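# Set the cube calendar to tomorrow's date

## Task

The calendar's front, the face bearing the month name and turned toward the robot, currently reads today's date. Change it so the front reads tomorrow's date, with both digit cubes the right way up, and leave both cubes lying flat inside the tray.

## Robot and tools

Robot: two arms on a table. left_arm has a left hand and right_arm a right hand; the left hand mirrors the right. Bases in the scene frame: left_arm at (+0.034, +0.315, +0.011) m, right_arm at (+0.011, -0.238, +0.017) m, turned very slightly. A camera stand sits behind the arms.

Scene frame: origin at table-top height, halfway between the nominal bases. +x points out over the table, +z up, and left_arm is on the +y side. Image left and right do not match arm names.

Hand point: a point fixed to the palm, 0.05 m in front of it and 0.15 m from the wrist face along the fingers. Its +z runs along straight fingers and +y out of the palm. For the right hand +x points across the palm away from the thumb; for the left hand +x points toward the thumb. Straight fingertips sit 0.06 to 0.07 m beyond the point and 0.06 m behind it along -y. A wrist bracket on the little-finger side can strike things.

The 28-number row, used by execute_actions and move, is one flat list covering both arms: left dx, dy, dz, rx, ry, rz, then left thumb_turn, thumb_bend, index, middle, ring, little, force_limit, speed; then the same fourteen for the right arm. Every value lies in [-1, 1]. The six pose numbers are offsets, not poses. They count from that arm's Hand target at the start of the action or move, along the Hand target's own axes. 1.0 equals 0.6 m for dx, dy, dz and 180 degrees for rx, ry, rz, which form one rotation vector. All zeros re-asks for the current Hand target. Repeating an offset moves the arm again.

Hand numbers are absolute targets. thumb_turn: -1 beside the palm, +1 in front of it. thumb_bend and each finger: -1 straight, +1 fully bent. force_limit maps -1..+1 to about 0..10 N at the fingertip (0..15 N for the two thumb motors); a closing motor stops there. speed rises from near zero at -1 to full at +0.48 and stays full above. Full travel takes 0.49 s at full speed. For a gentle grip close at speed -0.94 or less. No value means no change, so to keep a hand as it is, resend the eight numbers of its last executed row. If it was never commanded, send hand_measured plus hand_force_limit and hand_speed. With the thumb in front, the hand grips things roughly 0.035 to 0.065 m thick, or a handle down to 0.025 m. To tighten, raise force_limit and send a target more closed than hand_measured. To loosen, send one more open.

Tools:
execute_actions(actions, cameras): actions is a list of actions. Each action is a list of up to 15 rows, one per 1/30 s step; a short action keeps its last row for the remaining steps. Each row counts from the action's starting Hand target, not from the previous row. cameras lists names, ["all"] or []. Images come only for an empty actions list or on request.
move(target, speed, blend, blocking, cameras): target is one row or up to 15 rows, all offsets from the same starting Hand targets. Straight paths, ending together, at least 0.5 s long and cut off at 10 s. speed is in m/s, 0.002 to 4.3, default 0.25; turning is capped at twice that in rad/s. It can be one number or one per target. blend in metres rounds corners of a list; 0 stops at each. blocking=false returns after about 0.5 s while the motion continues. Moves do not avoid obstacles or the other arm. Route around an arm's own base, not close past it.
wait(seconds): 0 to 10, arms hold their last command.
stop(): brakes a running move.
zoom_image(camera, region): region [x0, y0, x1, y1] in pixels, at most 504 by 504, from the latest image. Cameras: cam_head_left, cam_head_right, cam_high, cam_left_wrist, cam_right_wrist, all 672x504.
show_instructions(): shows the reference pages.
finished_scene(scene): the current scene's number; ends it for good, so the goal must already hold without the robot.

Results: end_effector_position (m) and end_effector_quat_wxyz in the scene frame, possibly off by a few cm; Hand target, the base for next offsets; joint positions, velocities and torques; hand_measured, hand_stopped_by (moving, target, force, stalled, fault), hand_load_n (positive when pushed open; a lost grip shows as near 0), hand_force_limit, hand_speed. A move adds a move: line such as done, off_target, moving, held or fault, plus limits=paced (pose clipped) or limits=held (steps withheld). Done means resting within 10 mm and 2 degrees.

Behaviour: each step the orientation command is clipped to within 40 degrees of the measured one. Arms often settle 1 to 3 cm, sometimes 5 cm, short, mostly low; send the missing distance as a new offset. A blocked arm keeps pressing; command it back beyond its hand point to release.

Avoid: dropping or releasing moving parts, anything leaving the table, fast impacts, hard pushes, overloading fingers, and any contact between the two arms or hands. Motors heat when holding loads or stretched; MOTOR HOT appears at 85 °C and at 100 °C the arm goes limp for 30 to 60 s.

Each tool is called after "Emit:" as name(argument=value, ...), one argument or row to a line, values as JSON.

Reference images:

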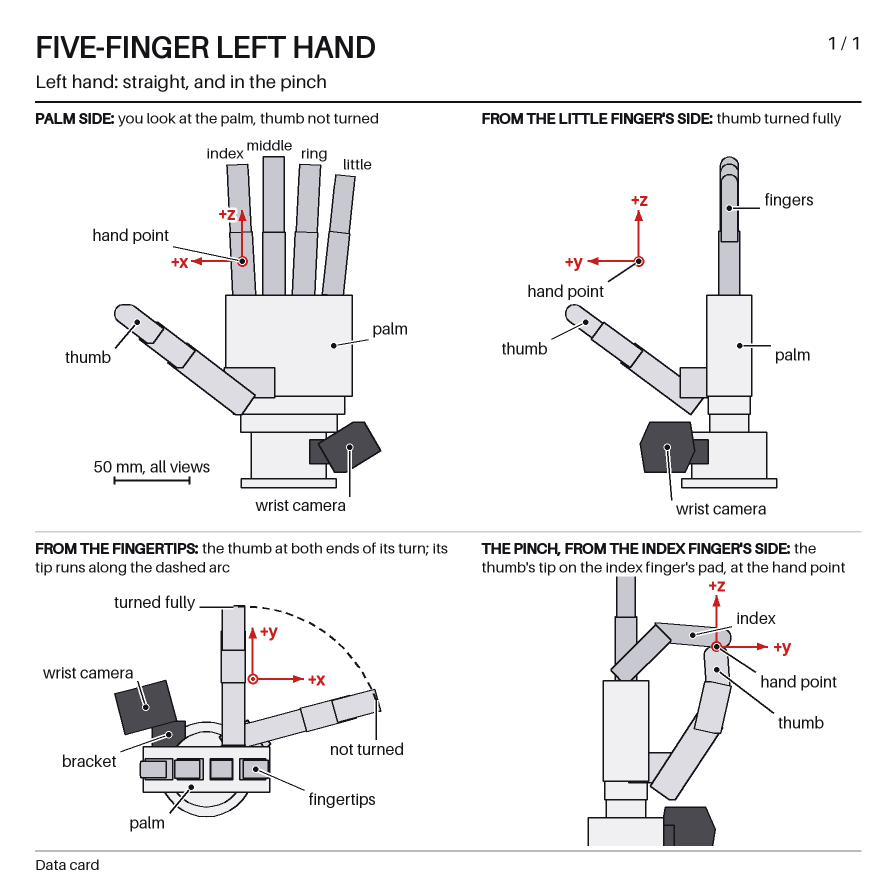

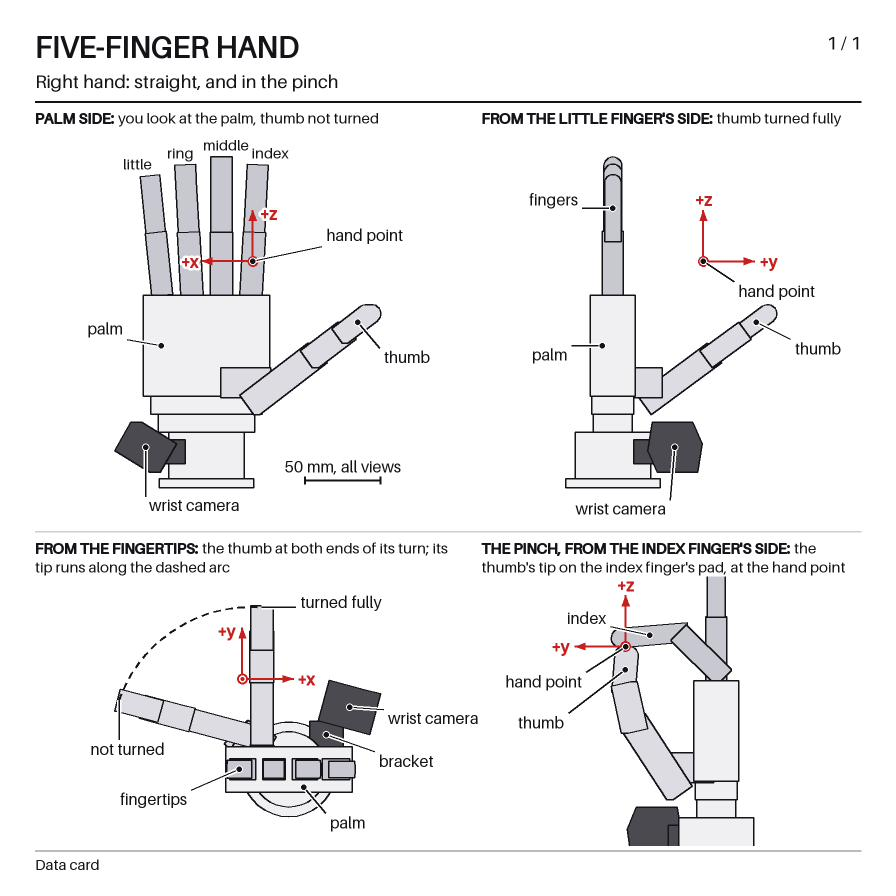

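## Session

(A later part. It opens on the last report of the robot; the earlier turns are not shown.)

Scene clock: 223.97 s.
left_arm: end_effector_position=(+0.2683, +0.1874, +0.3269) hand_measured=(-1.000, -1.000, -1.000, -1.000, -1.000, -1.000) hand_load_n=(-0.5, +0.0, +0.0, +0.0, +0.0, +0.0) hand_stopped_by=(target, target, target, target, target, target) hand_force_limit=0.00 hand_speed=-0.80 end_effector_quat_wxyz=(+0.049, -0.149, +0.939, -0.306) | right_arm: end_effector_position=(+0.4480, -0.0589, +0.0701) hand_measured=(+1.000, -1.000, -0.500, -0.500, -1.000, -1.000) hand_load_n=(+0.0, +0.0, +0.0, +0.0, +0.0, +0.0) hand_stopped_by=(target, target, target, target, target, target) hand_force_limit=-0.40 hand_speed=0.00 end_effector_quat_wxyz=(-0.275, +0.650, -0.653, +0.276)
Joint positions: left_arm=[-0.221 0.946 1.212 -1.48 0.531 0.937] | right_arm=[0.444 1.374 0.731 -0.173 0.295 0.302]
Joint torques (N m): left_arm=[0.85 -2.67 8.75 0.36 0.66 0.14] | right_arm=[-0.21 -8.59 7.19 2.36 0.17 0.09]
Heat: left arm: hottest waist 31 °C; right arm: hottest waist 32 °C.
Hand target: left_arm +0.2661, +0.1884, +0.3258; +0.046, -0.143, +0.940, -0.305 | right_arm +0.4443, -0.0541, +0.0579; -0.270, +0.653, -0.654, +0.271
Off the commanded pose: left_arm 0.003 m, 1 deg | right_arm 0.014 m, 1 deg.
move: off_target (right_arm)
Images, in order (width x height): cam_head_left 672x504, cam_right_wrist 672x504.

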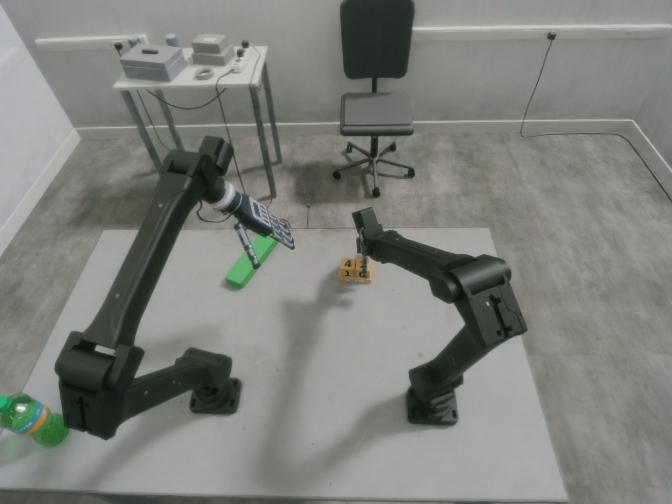

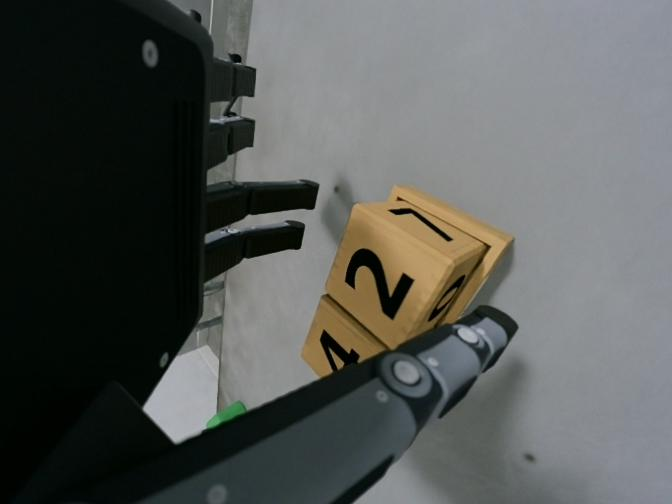

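Emit:
move(
  target=[0,0,0,0,0,0,-1,-1,-1,-1,-1,-1,0,-0.8, 0,0.0141,0.0141,0,0,0,1,-1,-0.5,-0.5,-1,-1,-0.4,0.0],
  cameras=["cam_right_wrist","cam_head_left"],
  speed=0.05,
)

Emit:
zoom_image(
  camera="cam_head_left",
  region=[310, 190, 410, 300],
)

Scene clock: 230.40 s.
left_arm: end_effector_position=(+0.2683, +0.1874, +0.3269) hand_measured=(-1.000, -1.000, -1.000, -1.000, -1.000, -1.000) hand_load_n=(+0.0, +0.0, +0.0, +0.0, +0.0, +0.0) hand_stopped_by=(target, target, target, target, target, target) hand_force_limit=0.00 hand_speed=-0.80 end_effector_quat_wxyz=(+0.049, -0.149, +0.939, -0.306) | right_arm: end_effector_position=(+0.4478, -0.0589, +0.0566) hand_measured=(+1.000, -1.000, -0.500, -0.500, -1.000, -1.000) hand_load_n=(+0.0, +0.0, +0.0, +0.0, +0.0, +0.0) hand_stopped_by=(target, target, target, target, target, target) hand_force_limit=-0.40 hand_speed=0.00 end_effector_quat_wxyz=(-0.274, +0.650, -0.653, +0.275)
Joint positions: left_arm=[-0.221 0.946 1.212 -1.48 0.531 0.937] | right_arm=[0.444 1.402 0.715 -0.132 0.295 0.302]
Joint torques (N m): left_arm=[0.73 -2.55 8.7 0.34 0.65 0.14] | right_arm=[-0.21 -8.88 7.05 2.37 0.17 0.09]
Heat: left arm: hottest waist 31 °C; right arm: hottest waist 32 °C.
Hand target: left_arm +0.2661, +0.1884, +0.3258; +0.046, -0.143, +0.940, -0.305 | right_arm +0.4443, -0.0541, +0.0460; -0.270, +0.653, -0.654, +0.271
Off the commanded pose: left_arm 0.003 m, 1 deg | right_arm 0.012 m, 1 deg.
move: off_target (right_arm)
Images, in order (width x height): cam_head_left 672x504, cam_right_wrist 672x504.

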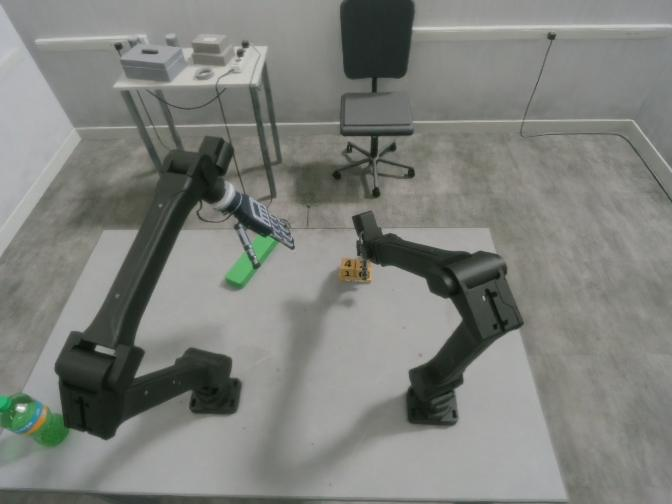

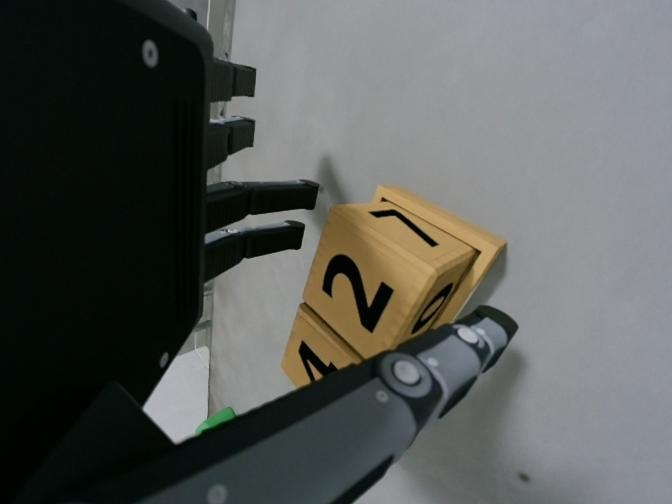

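Scaled by 4.582.

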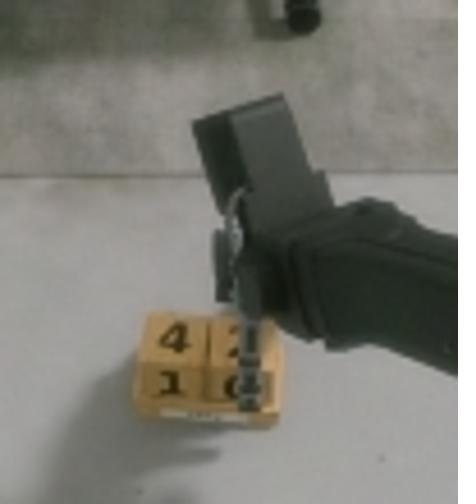

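Emit:
move(
  target=[0,0,0,0,0,0,-1,-1,-1,-1,-1,-1,0,-0.8, 0,0,0,0,0,0,1,-0.6,0.15,0.15,-1,-1,-0.5,-0.8],
  cameras=["cam_right_wrist","cam_head_left"],
  speed=0.05,
)

Emit:
zoom_image(
  camera="cam_head_left",
  region=[310, 190, 410, 300],
)

Scene clock: 238.63 s.
left_arm: end_effector_position=(+0.2683, +0.1874, +0.3269) hand_measured=(-1.000, -1.000, -1.000, -1.000, -1.000, -1.000) hand_load_n=(+0.0, +0.0, +0.0, +0.0, +0.0, +0.0) hand_stopped_by=(target, target, target, target, target, target) hand_force_limit=0.00 hand_speed=-0.80 end_effector_quat_wxyz=(+0.049, -0.149, +0.939, -0.306) | right_arm: end_effector_position=(+0.4479, -0.0590, +0.0567) hand_measured=(+1.000, -0.758, -0.004, -0.024, -1.000, -1.000) hand_load_n=(-2.5, +8.0, +5.5, +3.5, +0.0, +0.0) hand_stopped_by=(target, force, force, force, target, target) hand_force_limit=-0.50 hand_speed=-0.80 end_effector_quat_wxyz=(-0.274, +0.650, -0.653, +0.275)
Joint positions: left_arm=[-0.221 0.946 1.212 -1.48 0.531 0.937] | right_arm=[0.444 1.402 0.715 -0.132 0.296 0.302]
Joint torques (N m): left_arm=[0.91 -2.73 8.73 0.39 0.65 0.13] | right_arm=[-0.21 -8.88 7.06 2.33 0.16 0.08]
Heat: left arm: hottest waist 31 °C; right arm: hottest waist 32 °C.
Hand target: left_arm +0.2661, +0.1884, +0.3258; +0.046, -0.143, +0.940, -0.305 | right_arm +0.4443, -0.0541, +0.0460; -0.270, +0.653, -0.654, +0.271
Off the commanded pose: left_arm 0.003 m, 1 deg | right_arm 0.012 m, 1 deg.
move: off_target (right_arm)
Images, in order (width x height): cam_head_left 672x504, cam_right_wrist 672x504.

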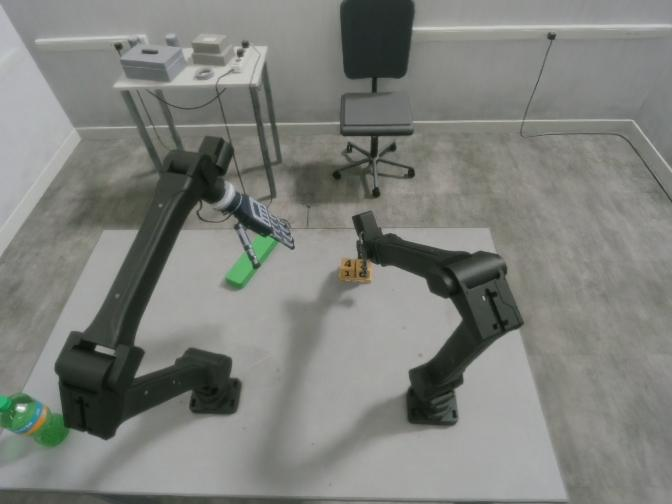

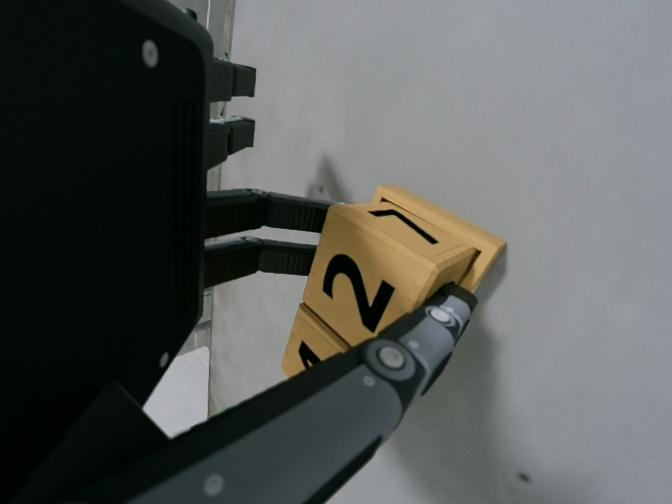

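Scaled by 4.582.

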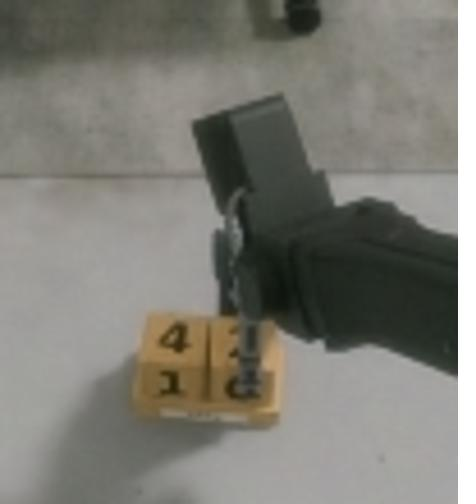

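Emit:
move(
  target=[0,0,0,0,0,0,-1,-1,-1,-1,-1,-1,0,-0.8, 0,-0.1414,-0.1414,0,0,0,1,-0.6,0.15,0.15,-1,-1,-0.5,-0.8],
  cameras=["all"],
  speed=0.08,
)

Emit:
zoom_image(
  camera="cam_head_left",
  region=[310, 190, 410, 300],
)

Scene clock: 247.00 s.
left_arm: end_effector_position=(+0.2683, +0.1874, +0.3269) hand_measured=(-1.000, -1.000, -1.000, -1.000, -1.000, -1.000) hand_load_n=(+0.0, +0.0, -0.5, +0.0, +0.0, +0.0) hand_stopped_by=(target, target, target, target, target, target) hand_force_limit=0.00 hand_speed=-0.80 end_effector_quat_wxyz=(+0.049, -0.149, +0.939, -0.306) | right_arm: end_effector_position=(+0.4320, -0.0656, +0.1413) hand_measured=(+1.000, -0.758, -0.004, -0.024, -1.000, -1.000) hand_load_n=(-2.5, +8.0, +5.0, +3.5, +0.0, +0.0) hand_stopped_by=(target, force, force, force, target, target) hand_force_limit=-0.50 hand_speed=-0.80 end_effector_quat_wxyz=(-0.249, +0.659, -0.658, +0.265)
Joint positions: left_arm=[-0.221 0.946 1.212 -1.48 0.531 0.937] | right_arm=[0.444 1.241 0.852 -0.487 0.296 0.304]
Joint torques (N m): left_arm=[0.97 -2.61 8.73 0.38 0.66 0.14] | right_arm=[-0.26 -9.99 12.37 1.29 0.15 0.06]
Heat: left arm: hottest waist 31 °C; right arm: hottest waist 32 °C.
Hand target: left_arm +0.2661, +0.1884, +0.3258; +0.046, -0.143, +0.940, -0.305 | right_arm +0.4443, -0.0540, +0.1659; -0.270, +0.653, -0.654, +0.271
Off the commanded pose: left_arm 0.003 m, 1 deg | right_arm 0.030 m, 3 deg.
move: off_target (right_arm)

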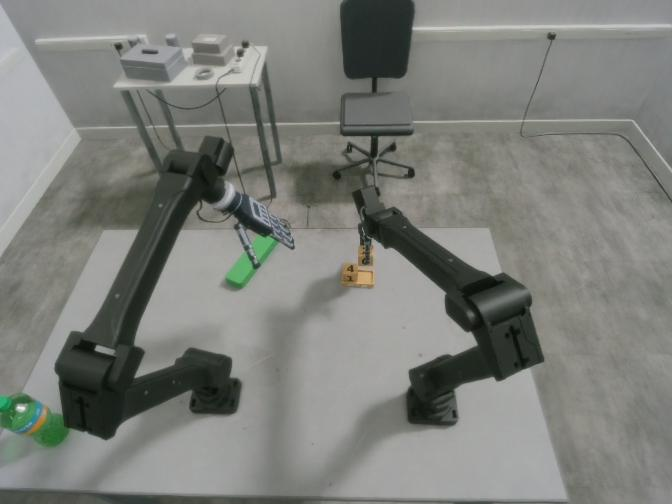

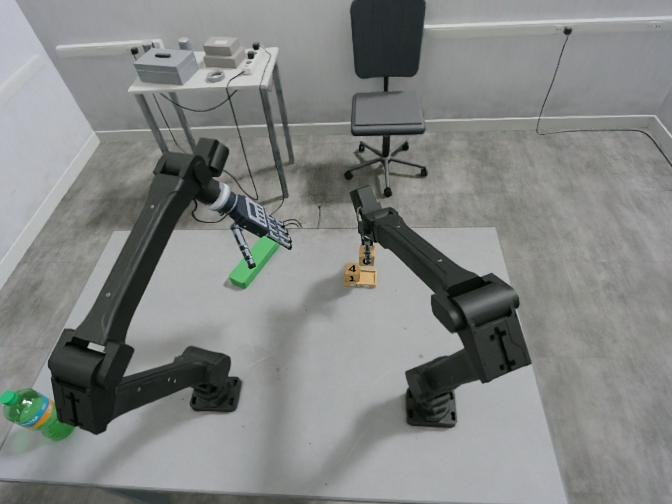

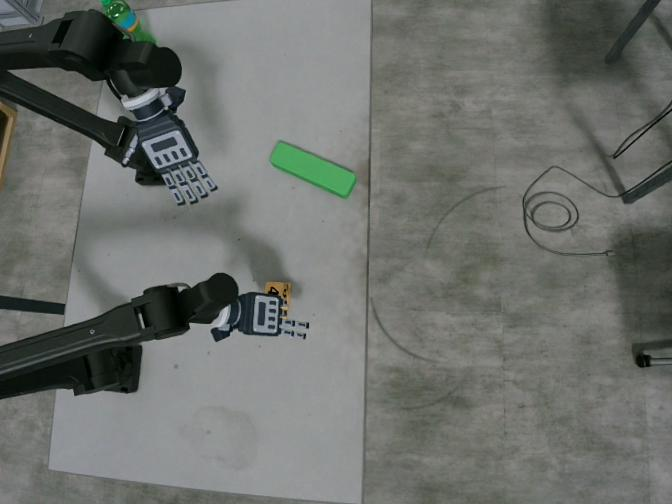

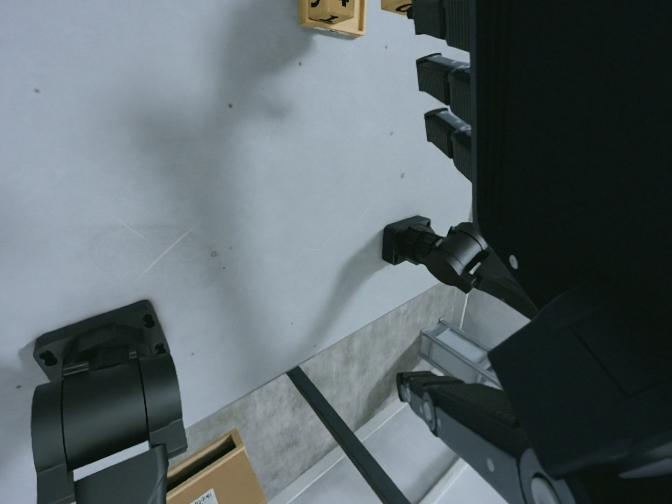

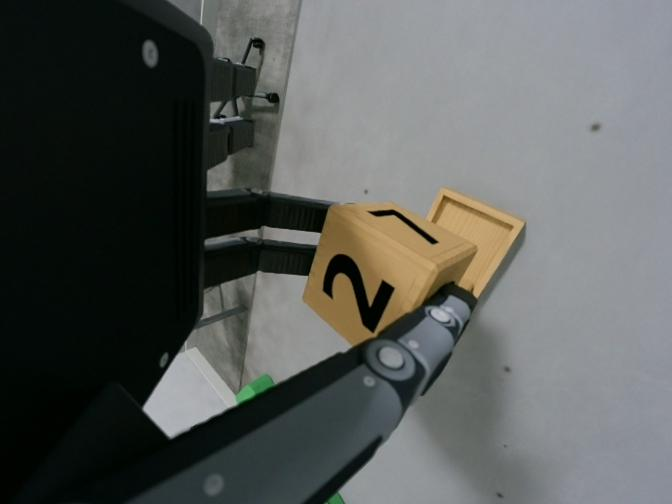

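Scaled by 4.582.

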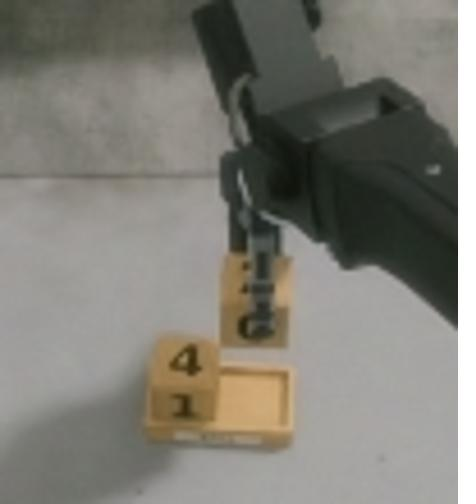

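Emit:
move(
  target=[0,0,0,0,0,0,-1,-1,-1,-1,-1,-1,0,-0.8, 0.0767,0.0353,-0.1155,0,-0.3535,-0.3535,1,-0.6,0.15,0.15,-1,-1,-0.5,-0.8],
  cameras=["all"],
  speed=0.2,
)

Emit:
zoom_image(
  camera="cam_head_left",
  region=[310, 190, 430, 310],
)

Scene clock: 274.30 s.
left_arm: end_effector_position=(+0.2683, +0.1874, +0.3269) hand_measured=(-1.000, -1.000, -1.000, -1.000, -1.000, -1.000) hand_load_n=(+0.0, +0.0, +0.0, +0.0, +0.0, +0.0) hand_stopped_by=(target, target, target, target, target, target) hand_force_limit=0.00 hand_speed=-0.80 end_effector_quat_wxyz=(+0.049, -0.149, +0.939, -0.306) | right_arm: end_effector_position=(+0.3630, -0.0976, +0.1905) hand_measured=(+1.000, -0.758, -0.004, -0.024, -1.000, -1.000) hand_load_n=(-2.5, +8.0, +5.0, +3.5, +0.0, +0.0) hand_stopped_by=(target, force, force, force, target, target) hand_force_limit=-0.50 hand_speed=-0.80 end_effector_quat_wxyz=(-0.380, +0.925, -0.003, -0.011)
Joint positions: left_arm=[-0.221 0.946 1.212 -1.48 0.531 0.937] | right_arm=[0.151 1.367 1.134 -1.245 -0.776 -1.405]
Joint torques (N m): left_arm=[0.91 -2.67 8.7 0.39 0.66 0.13] | right_arm=[-2.14 -9.29 12.1 0.1 -0.74 -0.11]
Motor temperatures (°C): left_arm=[31 30 31 30 28 27] | right_arm=[31 30 32 30 28 29]
Heat: left arm: hottest waist 31 °C; right arm: hottest elbow 32 °C.
Hand target: left_arm +0.2661, +0.1884, +0.3258; +0.046, -0.143, +0.940, -0.305 | right_arm +0.3804, -0.1000, +0.2001; -0.382, +0.924, -0.001, +0.000
Off the commanded pose: left_arm 0.003 m, 1 deg | right_arm 0.020 m, 1 deg.
move: off_target (right_arm)

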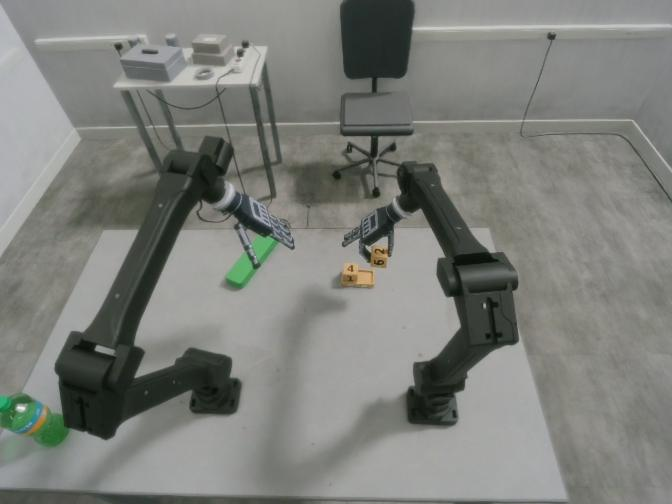

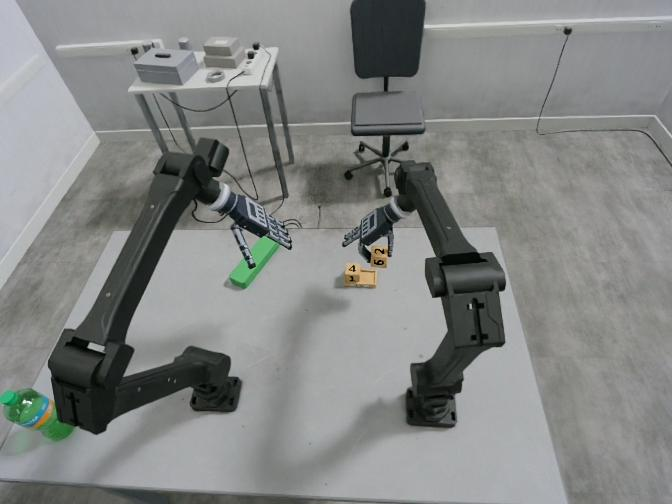

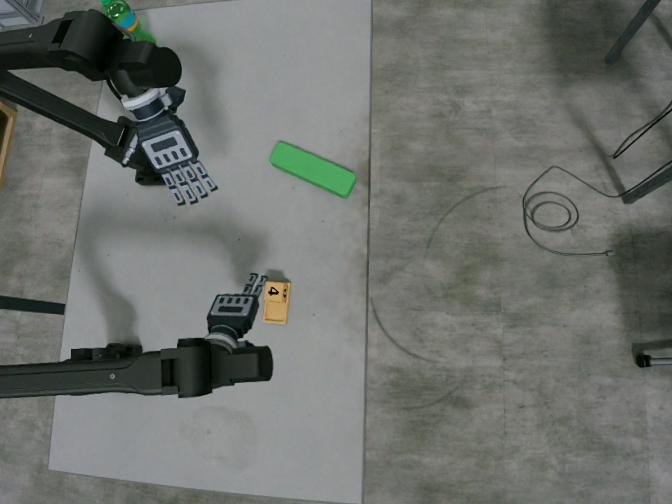

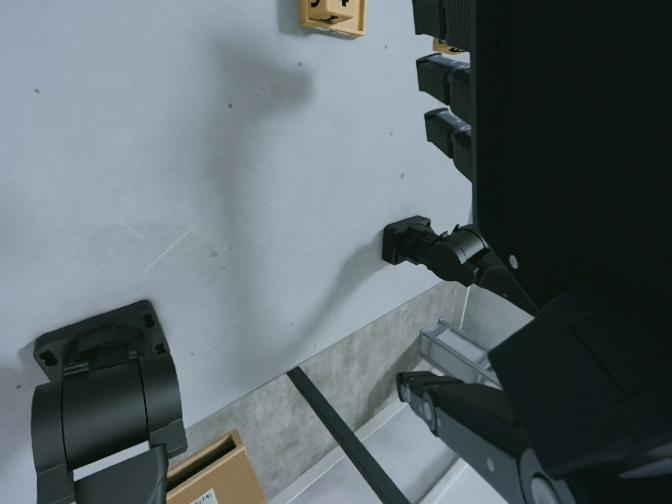

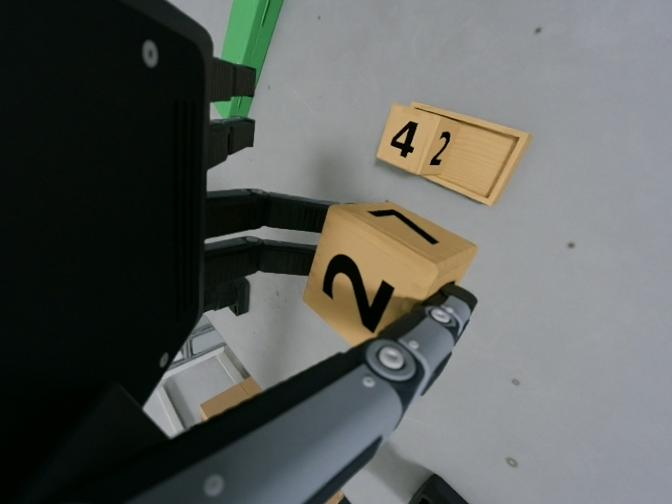

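Scaled by 4.200.

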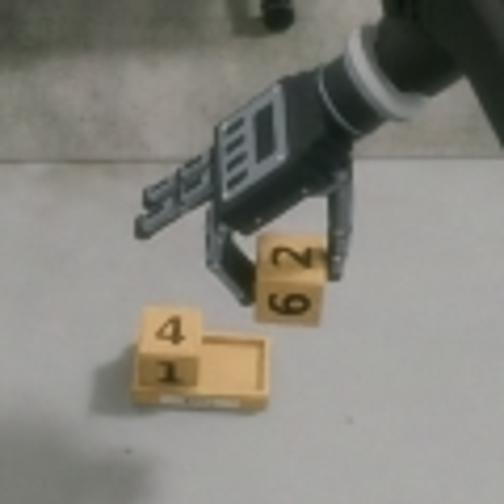

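Emit:
move(
  target=[0,0,0,0,0,0,-1,-1,-1,-1,-1,-1,0,-0.8, -0.0667,-0.0825,0.1297,0.385,0,0.544,1,-0.6,0.15,0.15,-1,-1,-0.5,-0.8],
  cameras=["all"],
  speed=0.25,
)

Scene clock: 341.20 s.
left_arm: end_effector_position=(+0.2683, +0.1874, +0.3269) hand_measured=(-1.000, -1.000, -1.000, -1.000, -1.000, -1.000) hand_load_n=(-0.5, -0.5, +0.0, +0.0, +0.0, +0.0) hand_stopped_by=(target, target, target, target, target, target) hand_force_limit=0.00 hand_speed=-0.80 end_effector_quat_wxyz=(+0.049, -0.149, +0.939, -0.306) | right_arm: end_effector_position=(+0.3434, -0.0126, +0.1835) hand_measured=(+1.000, -0.758, -0.004, -0.024, -1.000, -1.000) hand_load_n=(-3.0, +8.0, +5.0, +3.0, +0.0, +0.0) hand_stopped_by=(target, force, force, force, target, target) hand_force_limit=-0.50 hand_speed=-0.80 end_effector_quat_wxyz=(+0.658, -0.273, +0.651, +0.263)
Joint positions: left_arm=[-0.221 0.946 1.212 -1.48 0.531 0.937] | right_arm=[0.225 1.563 0.204 1.364 -0.581 1.556]
Joint torques (N m): left_arm=[0.97 -2.78 8.73 0.4 0.66 0.14] | right_arm=[-0.38 -6.18 2.93 2.89 -0.02 0.16]
Heat: left arm: hottest elbow 31 °C; right arm: hottest elbow 35 °C.
Hand target: left_arm +0.2661, +0.1884, +0.3258; +0.046, -0.143, +0.940, -0.305 | right_arm +0.3405, -0.0100, +0.1800; +0.653, -0.270, +0.653, +0.270
Off the commanded pose: left_arm 0.003 m, 1 deg | right_arm 0.005 m, 1 deg.
move: done

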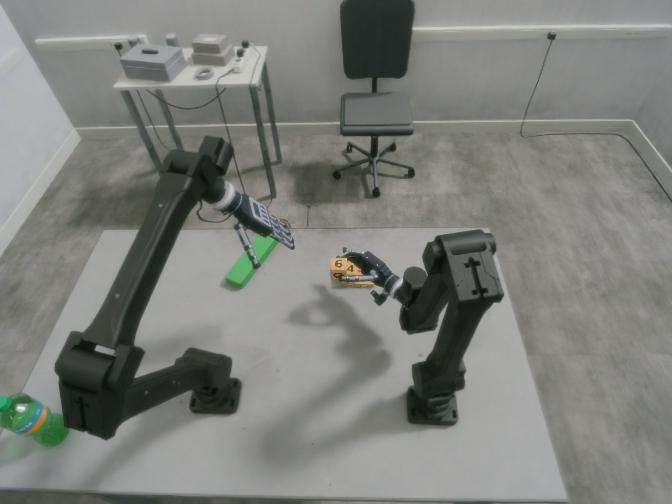

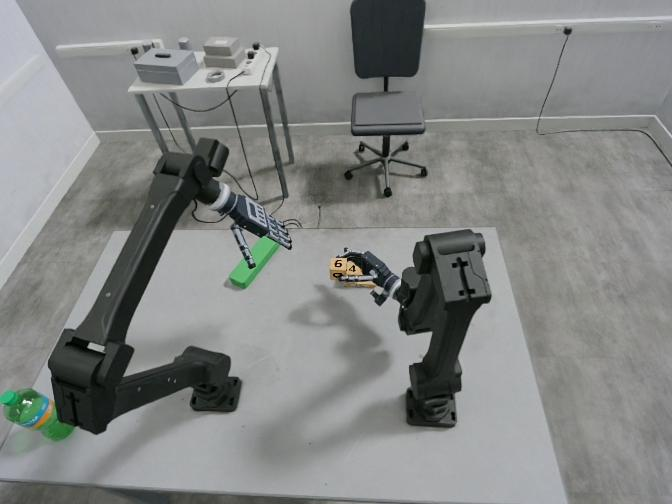

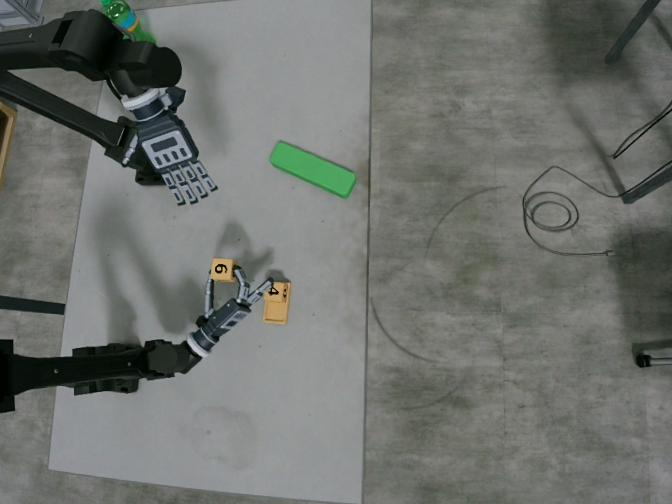

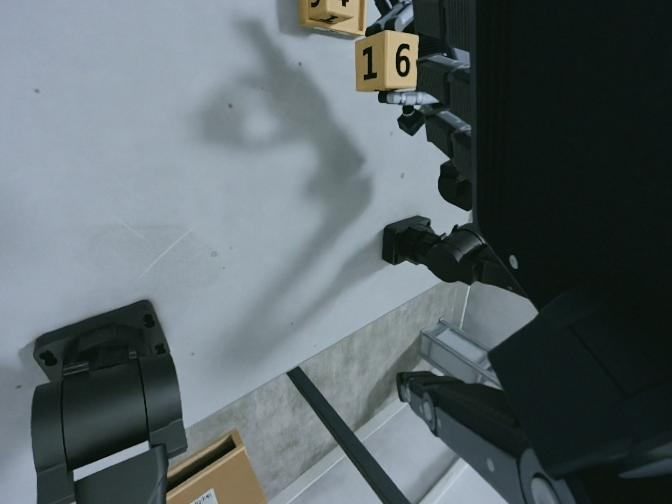

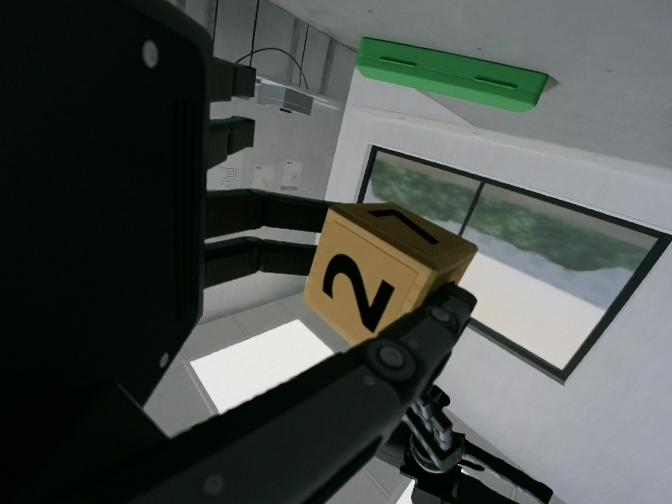

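Emit:
move(
  target=[0,0,0,0,0,0,-1,-1,-1,-1,-1,-1,0,-0.8, 0.05,-0.295,-0.342,-0.385,0,-0.544,1,-0.6,0.15,0.15,-1,-1,-0.5,-0.8],
  cameras=["all"],
  speed=0.25,
)

Scene clock: 421.97 s.
left_arm: end_effector_position=(+0.2683, +0.1874, +0.3269) hand_measured=(-1.000, -1.000, -1.000, -1.000, -1.000, -1.000) hand_load_n=(+0.0, +0.0, +0.0, +0.0, +0.0, +0.0) hand_stopped_by=(target, target, target, target, target, target) hand_force_limit=0.00 hand_speed=-0.80 end_effector_quat_wxyz=(+0.049, -0.149, +0.939, -0.306) | right_arm: end_effector_position=(+0.3233, -0.2787, +0.1499) hand_measured=(+1.000, -0.758, -0.004, -0.024, -1.000, -1.000) hand_load_n=(-2.0, +8.0, +5.0, +3.0, +0.0, +0.0) hand_stopped_by=(target, force, force, force, target, target) hand_force_limit=-0.50 hand_speed=-0.80 end_effector_quat_wxyz=(-0.597, +0.687, -0.167, +0.379)
Joint positions: left_arm=[-0.221 0.946 1.212 -1.48 0.531 0.937] | right_arm=[-0.762 1.199 0.289 0.827 -1.558 -0.409]
Joint torques (N m): left_arm=[0.85 -2.73 8.7 0.35 0.66 0.15] | right_arm=[-1.9 -6.12 5.5 1.05 -0.26 -0.11]
Heat: left arm: hottest elbow 31 °C; right arm: hottest waist 31 °C.
Hand target: left_arm +0.2661, +0.1884, +0.3258; +0.046, -0.143, +0.940, -0.305 | right_arm +0.3201, -0.2802, +0.1501; -0.471, +0.870, -0.060, +0.134
Off the commanded pose: left_arm 0.003 m, 1 deg | right_arm 0.003 m, 61 deg; orientation clipped.
joint sent to its limit (right arm) — joint 5 (wrist yaw), lower limit. The joint targets are off in orientation, not in position.
move: off_target (right_arm); limits=paced

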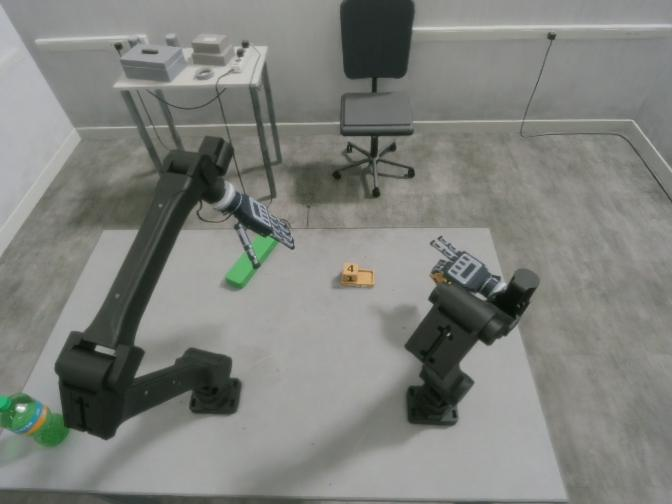

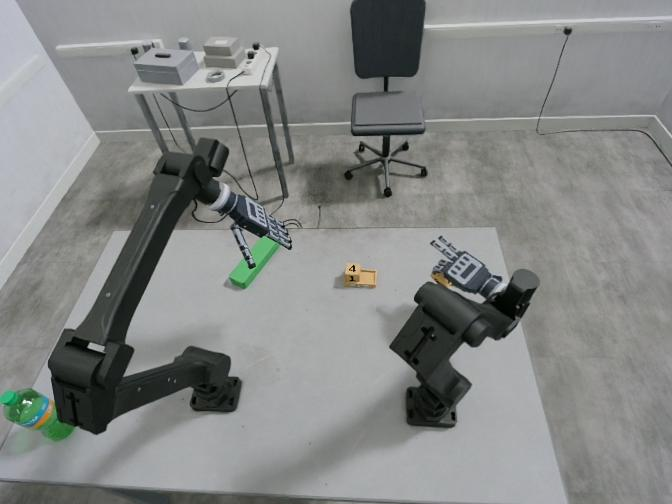

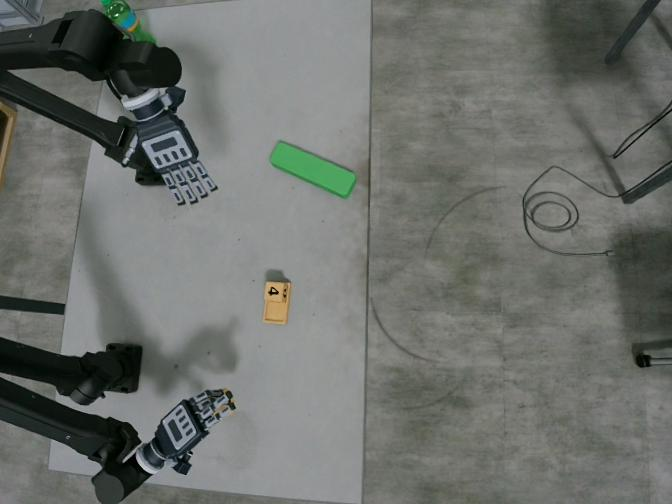

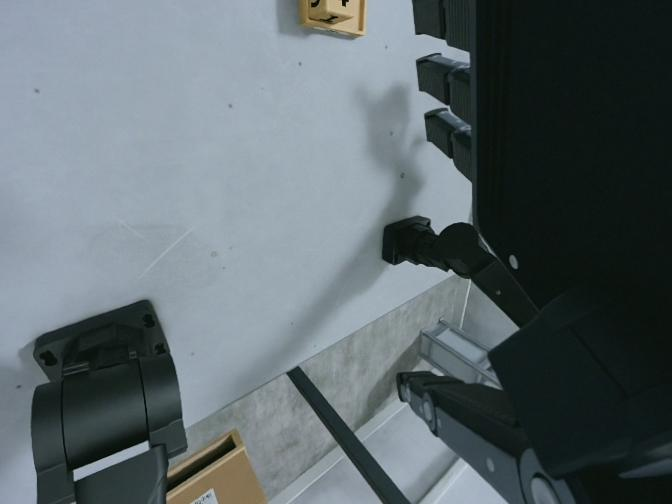

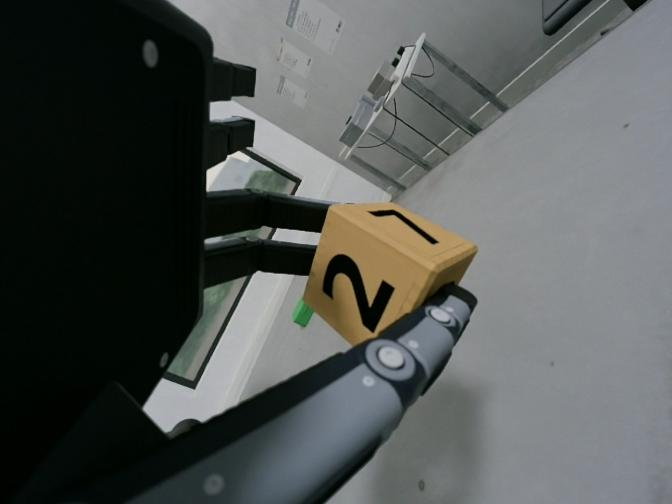

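Emit:
move(
  target=[0,0,0,0,0,0,-1,-1,-1,-1,-1,-1,0,-0.8, 0.017,-0.215,0.19,-0.099,0.303,0.302,1,-0.6,0.15,0.15,-1,-1,-0.5,-0.8],
  cameras=["cam_head_left","cam_right_wrist"],
  speed=0.2,
)

Scene clock: 466.40 s.
left_arm: end_effector_position=(+0.2683, +0.1874, +0.3269) hand_measured=(-1.000, -1.000, -1.000, -1.000, -1.000, -1.000) hand_load_n=(+0.0, +0.0, +0.0, +0.0, +0.0, +0.0) hand_stopped_by=(target, target, target, target, target, target) hand_force_limit=0.00 hand_speed=-0.80 end_effector_quat_wxyz=(+0.049, -0.149, +0.939, -0.306) | right_arm: end_effector_position=(+0.3479, -0.1281, +0.1788) hand_measured=(+1.000, -0.758, -0.004, -0.024, -1.000, -1.000) hand_load_n=(-2.5, +7.5, +5.0, +3.5, +0.0, +0.0) hand_stopped_by=(target, force, force, force, target, target) hand_force_limit=-0.50 hand_speed=-0.80 end_effector_quat_wxyz=(-0.256, +0.659, -0.655, +0.266)
Joint positions: left_arm=[-0.221 0.946 1.212 -1.48 0.531 0.937] | right_arm=[0.351 0.888 0.713 -0.668 0.228 0.227]
Joint torques (N m): left_arm=[0.62 -2.55 8.73 0.36 0.66 0.14] | right_arm=[-0.38 -4.01 13.31 1.33 0.14 0.08]
Heat: left arm: hottest elbow 31 °C; right arm: hottest waist 31 °C.
Hand target: left_arm +0.2661, +0.1884, +0.3258; +0.046, -0.143, +0.940, -0.305 | right_arm +0.3602, -0.1201, +0.2004; -0.271, +0.654, -0.653, +0.270
Off the commanded pose: left_arm 0.003 m, 1 deg | right_arm 0.026 m, 2 deg.
move: off_target (right_arm)
Images, in order (width x height): cam_head_left 672x504, cam_right_wrist 672x504.

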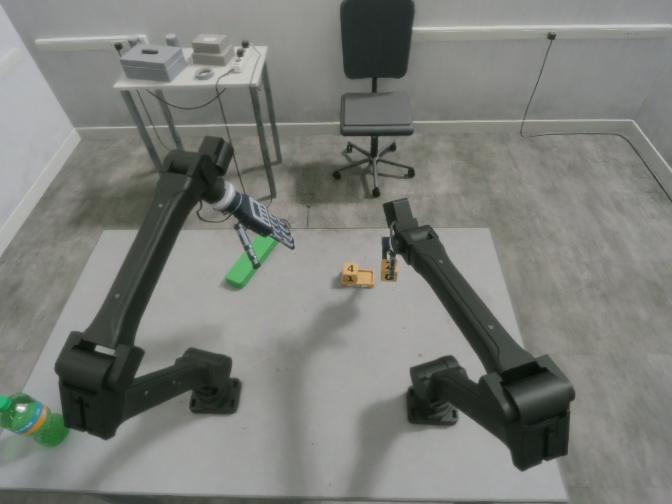

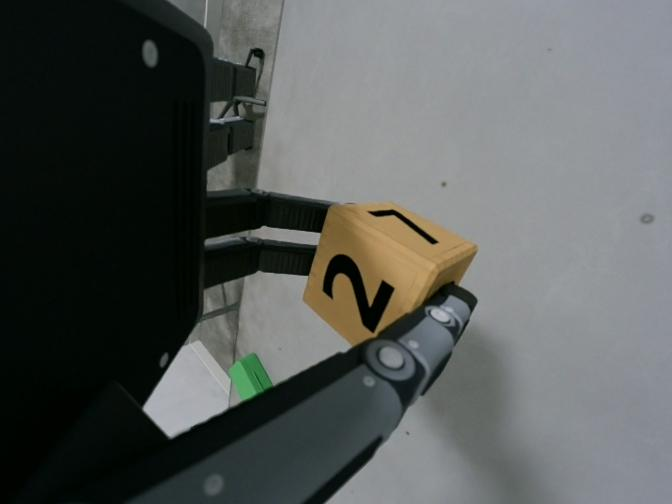

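Emit:
move(
  target=[0,0,0,0,0,0,-1,-1,-1,-1,-1,-1,0,-0.8, 0.1333,0.1297,0.059,0,-0.3535,-0.3535,1,-0.6,0.15,0.15,-1,-1,-0.5,-0.8],
  cameras=["cam_head_left","cam_high","cam_right_wrist"],
  speed=0.2,
)

Scene clock: 475.67 s.
left_arm: end_effector_position=(+0.2683, +0.1874, +0.3269) hand_measured=(-1.000, -1.000, -1.000, -1.000, -1.000, -1.000) hand_load_n=(+0.0, +0.0, +0.0, +0.0, +0.0, +0.0) hand_stopped_by=(target, target, target, target, target, target) hand_force_limit=0.00 hand_speed=-0.80 end_effector_quat_wxyz=(+0.049, -0.149, +0.939, -0.306) | right_arm: end_effector_position=(+0.3140, -0.1935, +0.1129) hand_measured=(+1.000, -0.758, -0.004, -0.024, -1.000, -1.000) hand_load_n=(-2.5, +7.5, +5.0, +3.5, +0.0, +0.0) hand_stopped_by=(target, force, force, force, target, target) hand_force_limit=-0.50 hand_speed=-0.80 end_effector_quat_wxyz=(-0.384, +0.923, -0.001, -0.011)
Joint positions: left_arm=[-0.221 0.946 1.212 -1.48 0.531 0.937] | right_arm=[-0.117 1.366 0.914 -1.291 -0.774 -1.785]
Joint torques (N m): left_arm=[0.85 -2.78 8.68 0.29 0.65 0.15] | right_arm=[-2.08 -8.23 10.7 -0.43 -0.6 -0.12]
Heat: left arm: hottest elbow 31 °C; right arm: hottest waist 31 °C.
Hand target: left_arm +0.2661, +0.1884, +0.3258; +0.046, -0.143, +0.940, -0.305 | right_arm +0.3302, -0.2001, +0.1203; -0.383, +0.924, +0.000, +0.000
Off the commanded pose: left_arm 0.003 m, 1 deg | right_arm 0.019 m, 1 deg.
move: off_target (right_arm)
Images, in order (width x height): cam_head_left 672x504, cam_high 672x504, cam_right_wrist 672x504.

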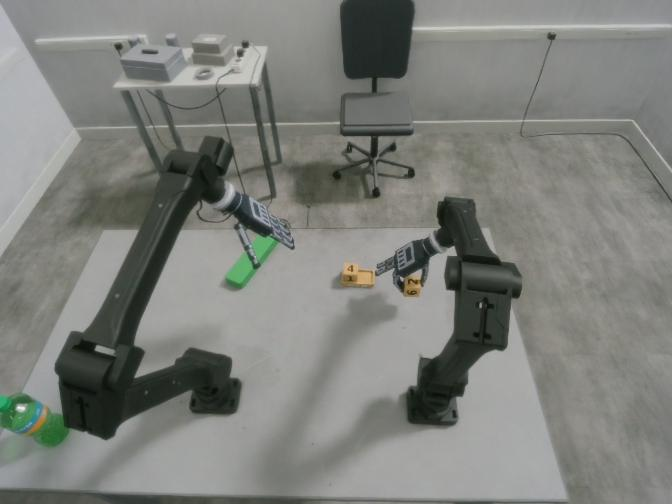

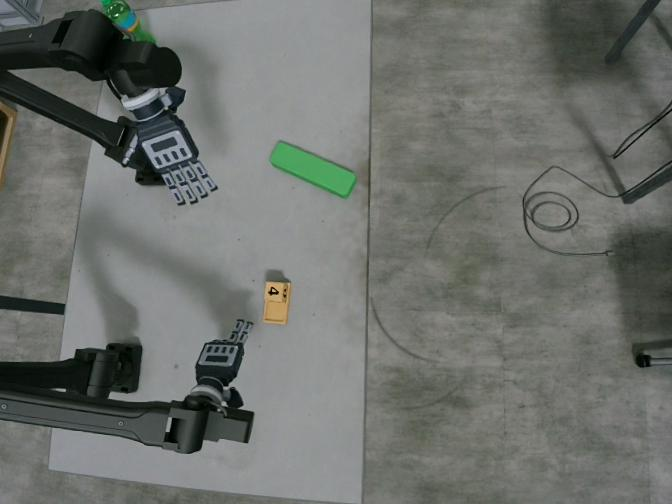

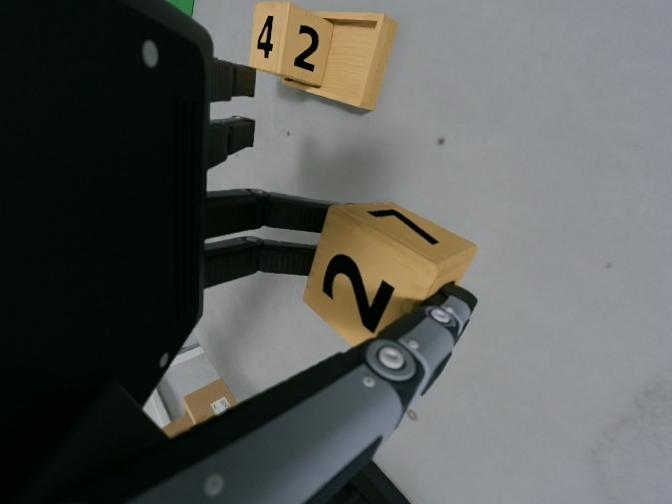

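Emit:
move(
  target=[0,0,0,0,0,0,-1,-1,-1,-1,-1,-1,0,-0.8, 0,0.0707,0.0707,0,0,0,1,-0.6,0.15,0.15,-1,-1,-0.5,-0.8],
  cameras=["cam_head_left"],
  speed=0.08,
)

Emit:
zoom_image(
  camera="cam_head_left",
  region=[370, 220, 460, 320],
)

Scene clock: 483.07 s.
left_arm: end_effector_position=(+0.2683, +0.1874, +0.3269) hand_measured=(-1.000, -1.000, -1.000, -1.000, -1.000, -1.000) hand_load_n=(+0.0, +0.0, +0.0, +0.0, +0.0, +0.0) hand_stopped_by=(target, target, target, target, target, target) hand_force_limit=0.00 hand_speed=-0.80 end_effector_quat_wxyz=(+0.049, -0.149, +0.939, -0.306) | right_arm: end_effector_position=(+0.3304, -0.1961, +0.0670) hand_measured=(+1.000, -0.758, -0.004, -0.024, -1.000, -1.000) hand_load_n=(-2.0, +7.5, +5.0, +3.5, -0.5, +0.0) hand_stopped_by=(target, force, force, force, target, target) hand_force_limit=-0.50 hand_speed=-0.80 end_effector_quat_wxyz=(-0.382, +0.924, +0.004, +0.002)
Joint positions: left_arm=[-0.221 0.946 1.212 -1.48 0.531 0.937] | right_arm=[-0.117 1.456 0.872 -1.132 -0.774 -1.787]
Joint torques (N m): left_arm=[0.91 -2.61 8.7 0.35 0.67 0.14] | right_arm=[-2.08 -9.11 6.43 0.38 -0.62 -0.11]
Heat: left arm: hottest elbow 31 °C; right arm: hottest waist 31 °C.
Hand target: left_arm +0.2661, +0.1884, +0.3258; +0.046, -0.143, +0.940, -0.305 | right_arm +0.3301, -0.2001, +0.0603; -0.383, +0.924, +0.000, +0.000
Off the commanded pose: left_arm 0.003 m, 1 deg | right_arm 0.008 m, 1 deg.
move: done
Images, in order (width x height): cam_head_left 672x504.

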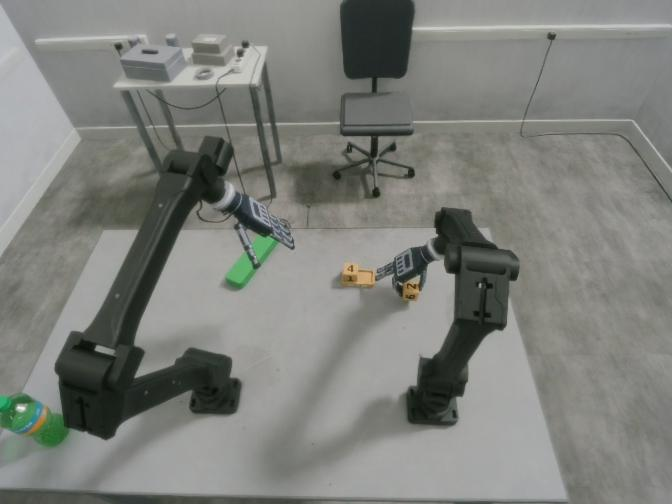

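Scaled by 5.040.

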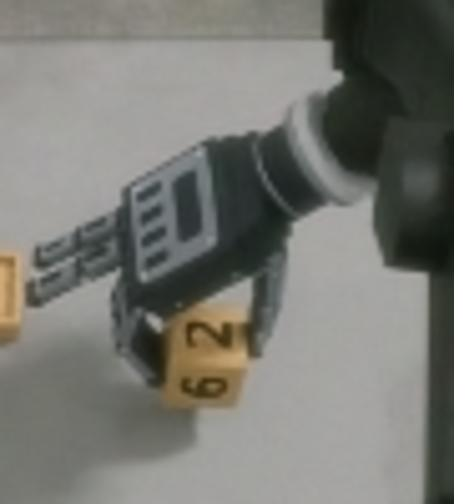

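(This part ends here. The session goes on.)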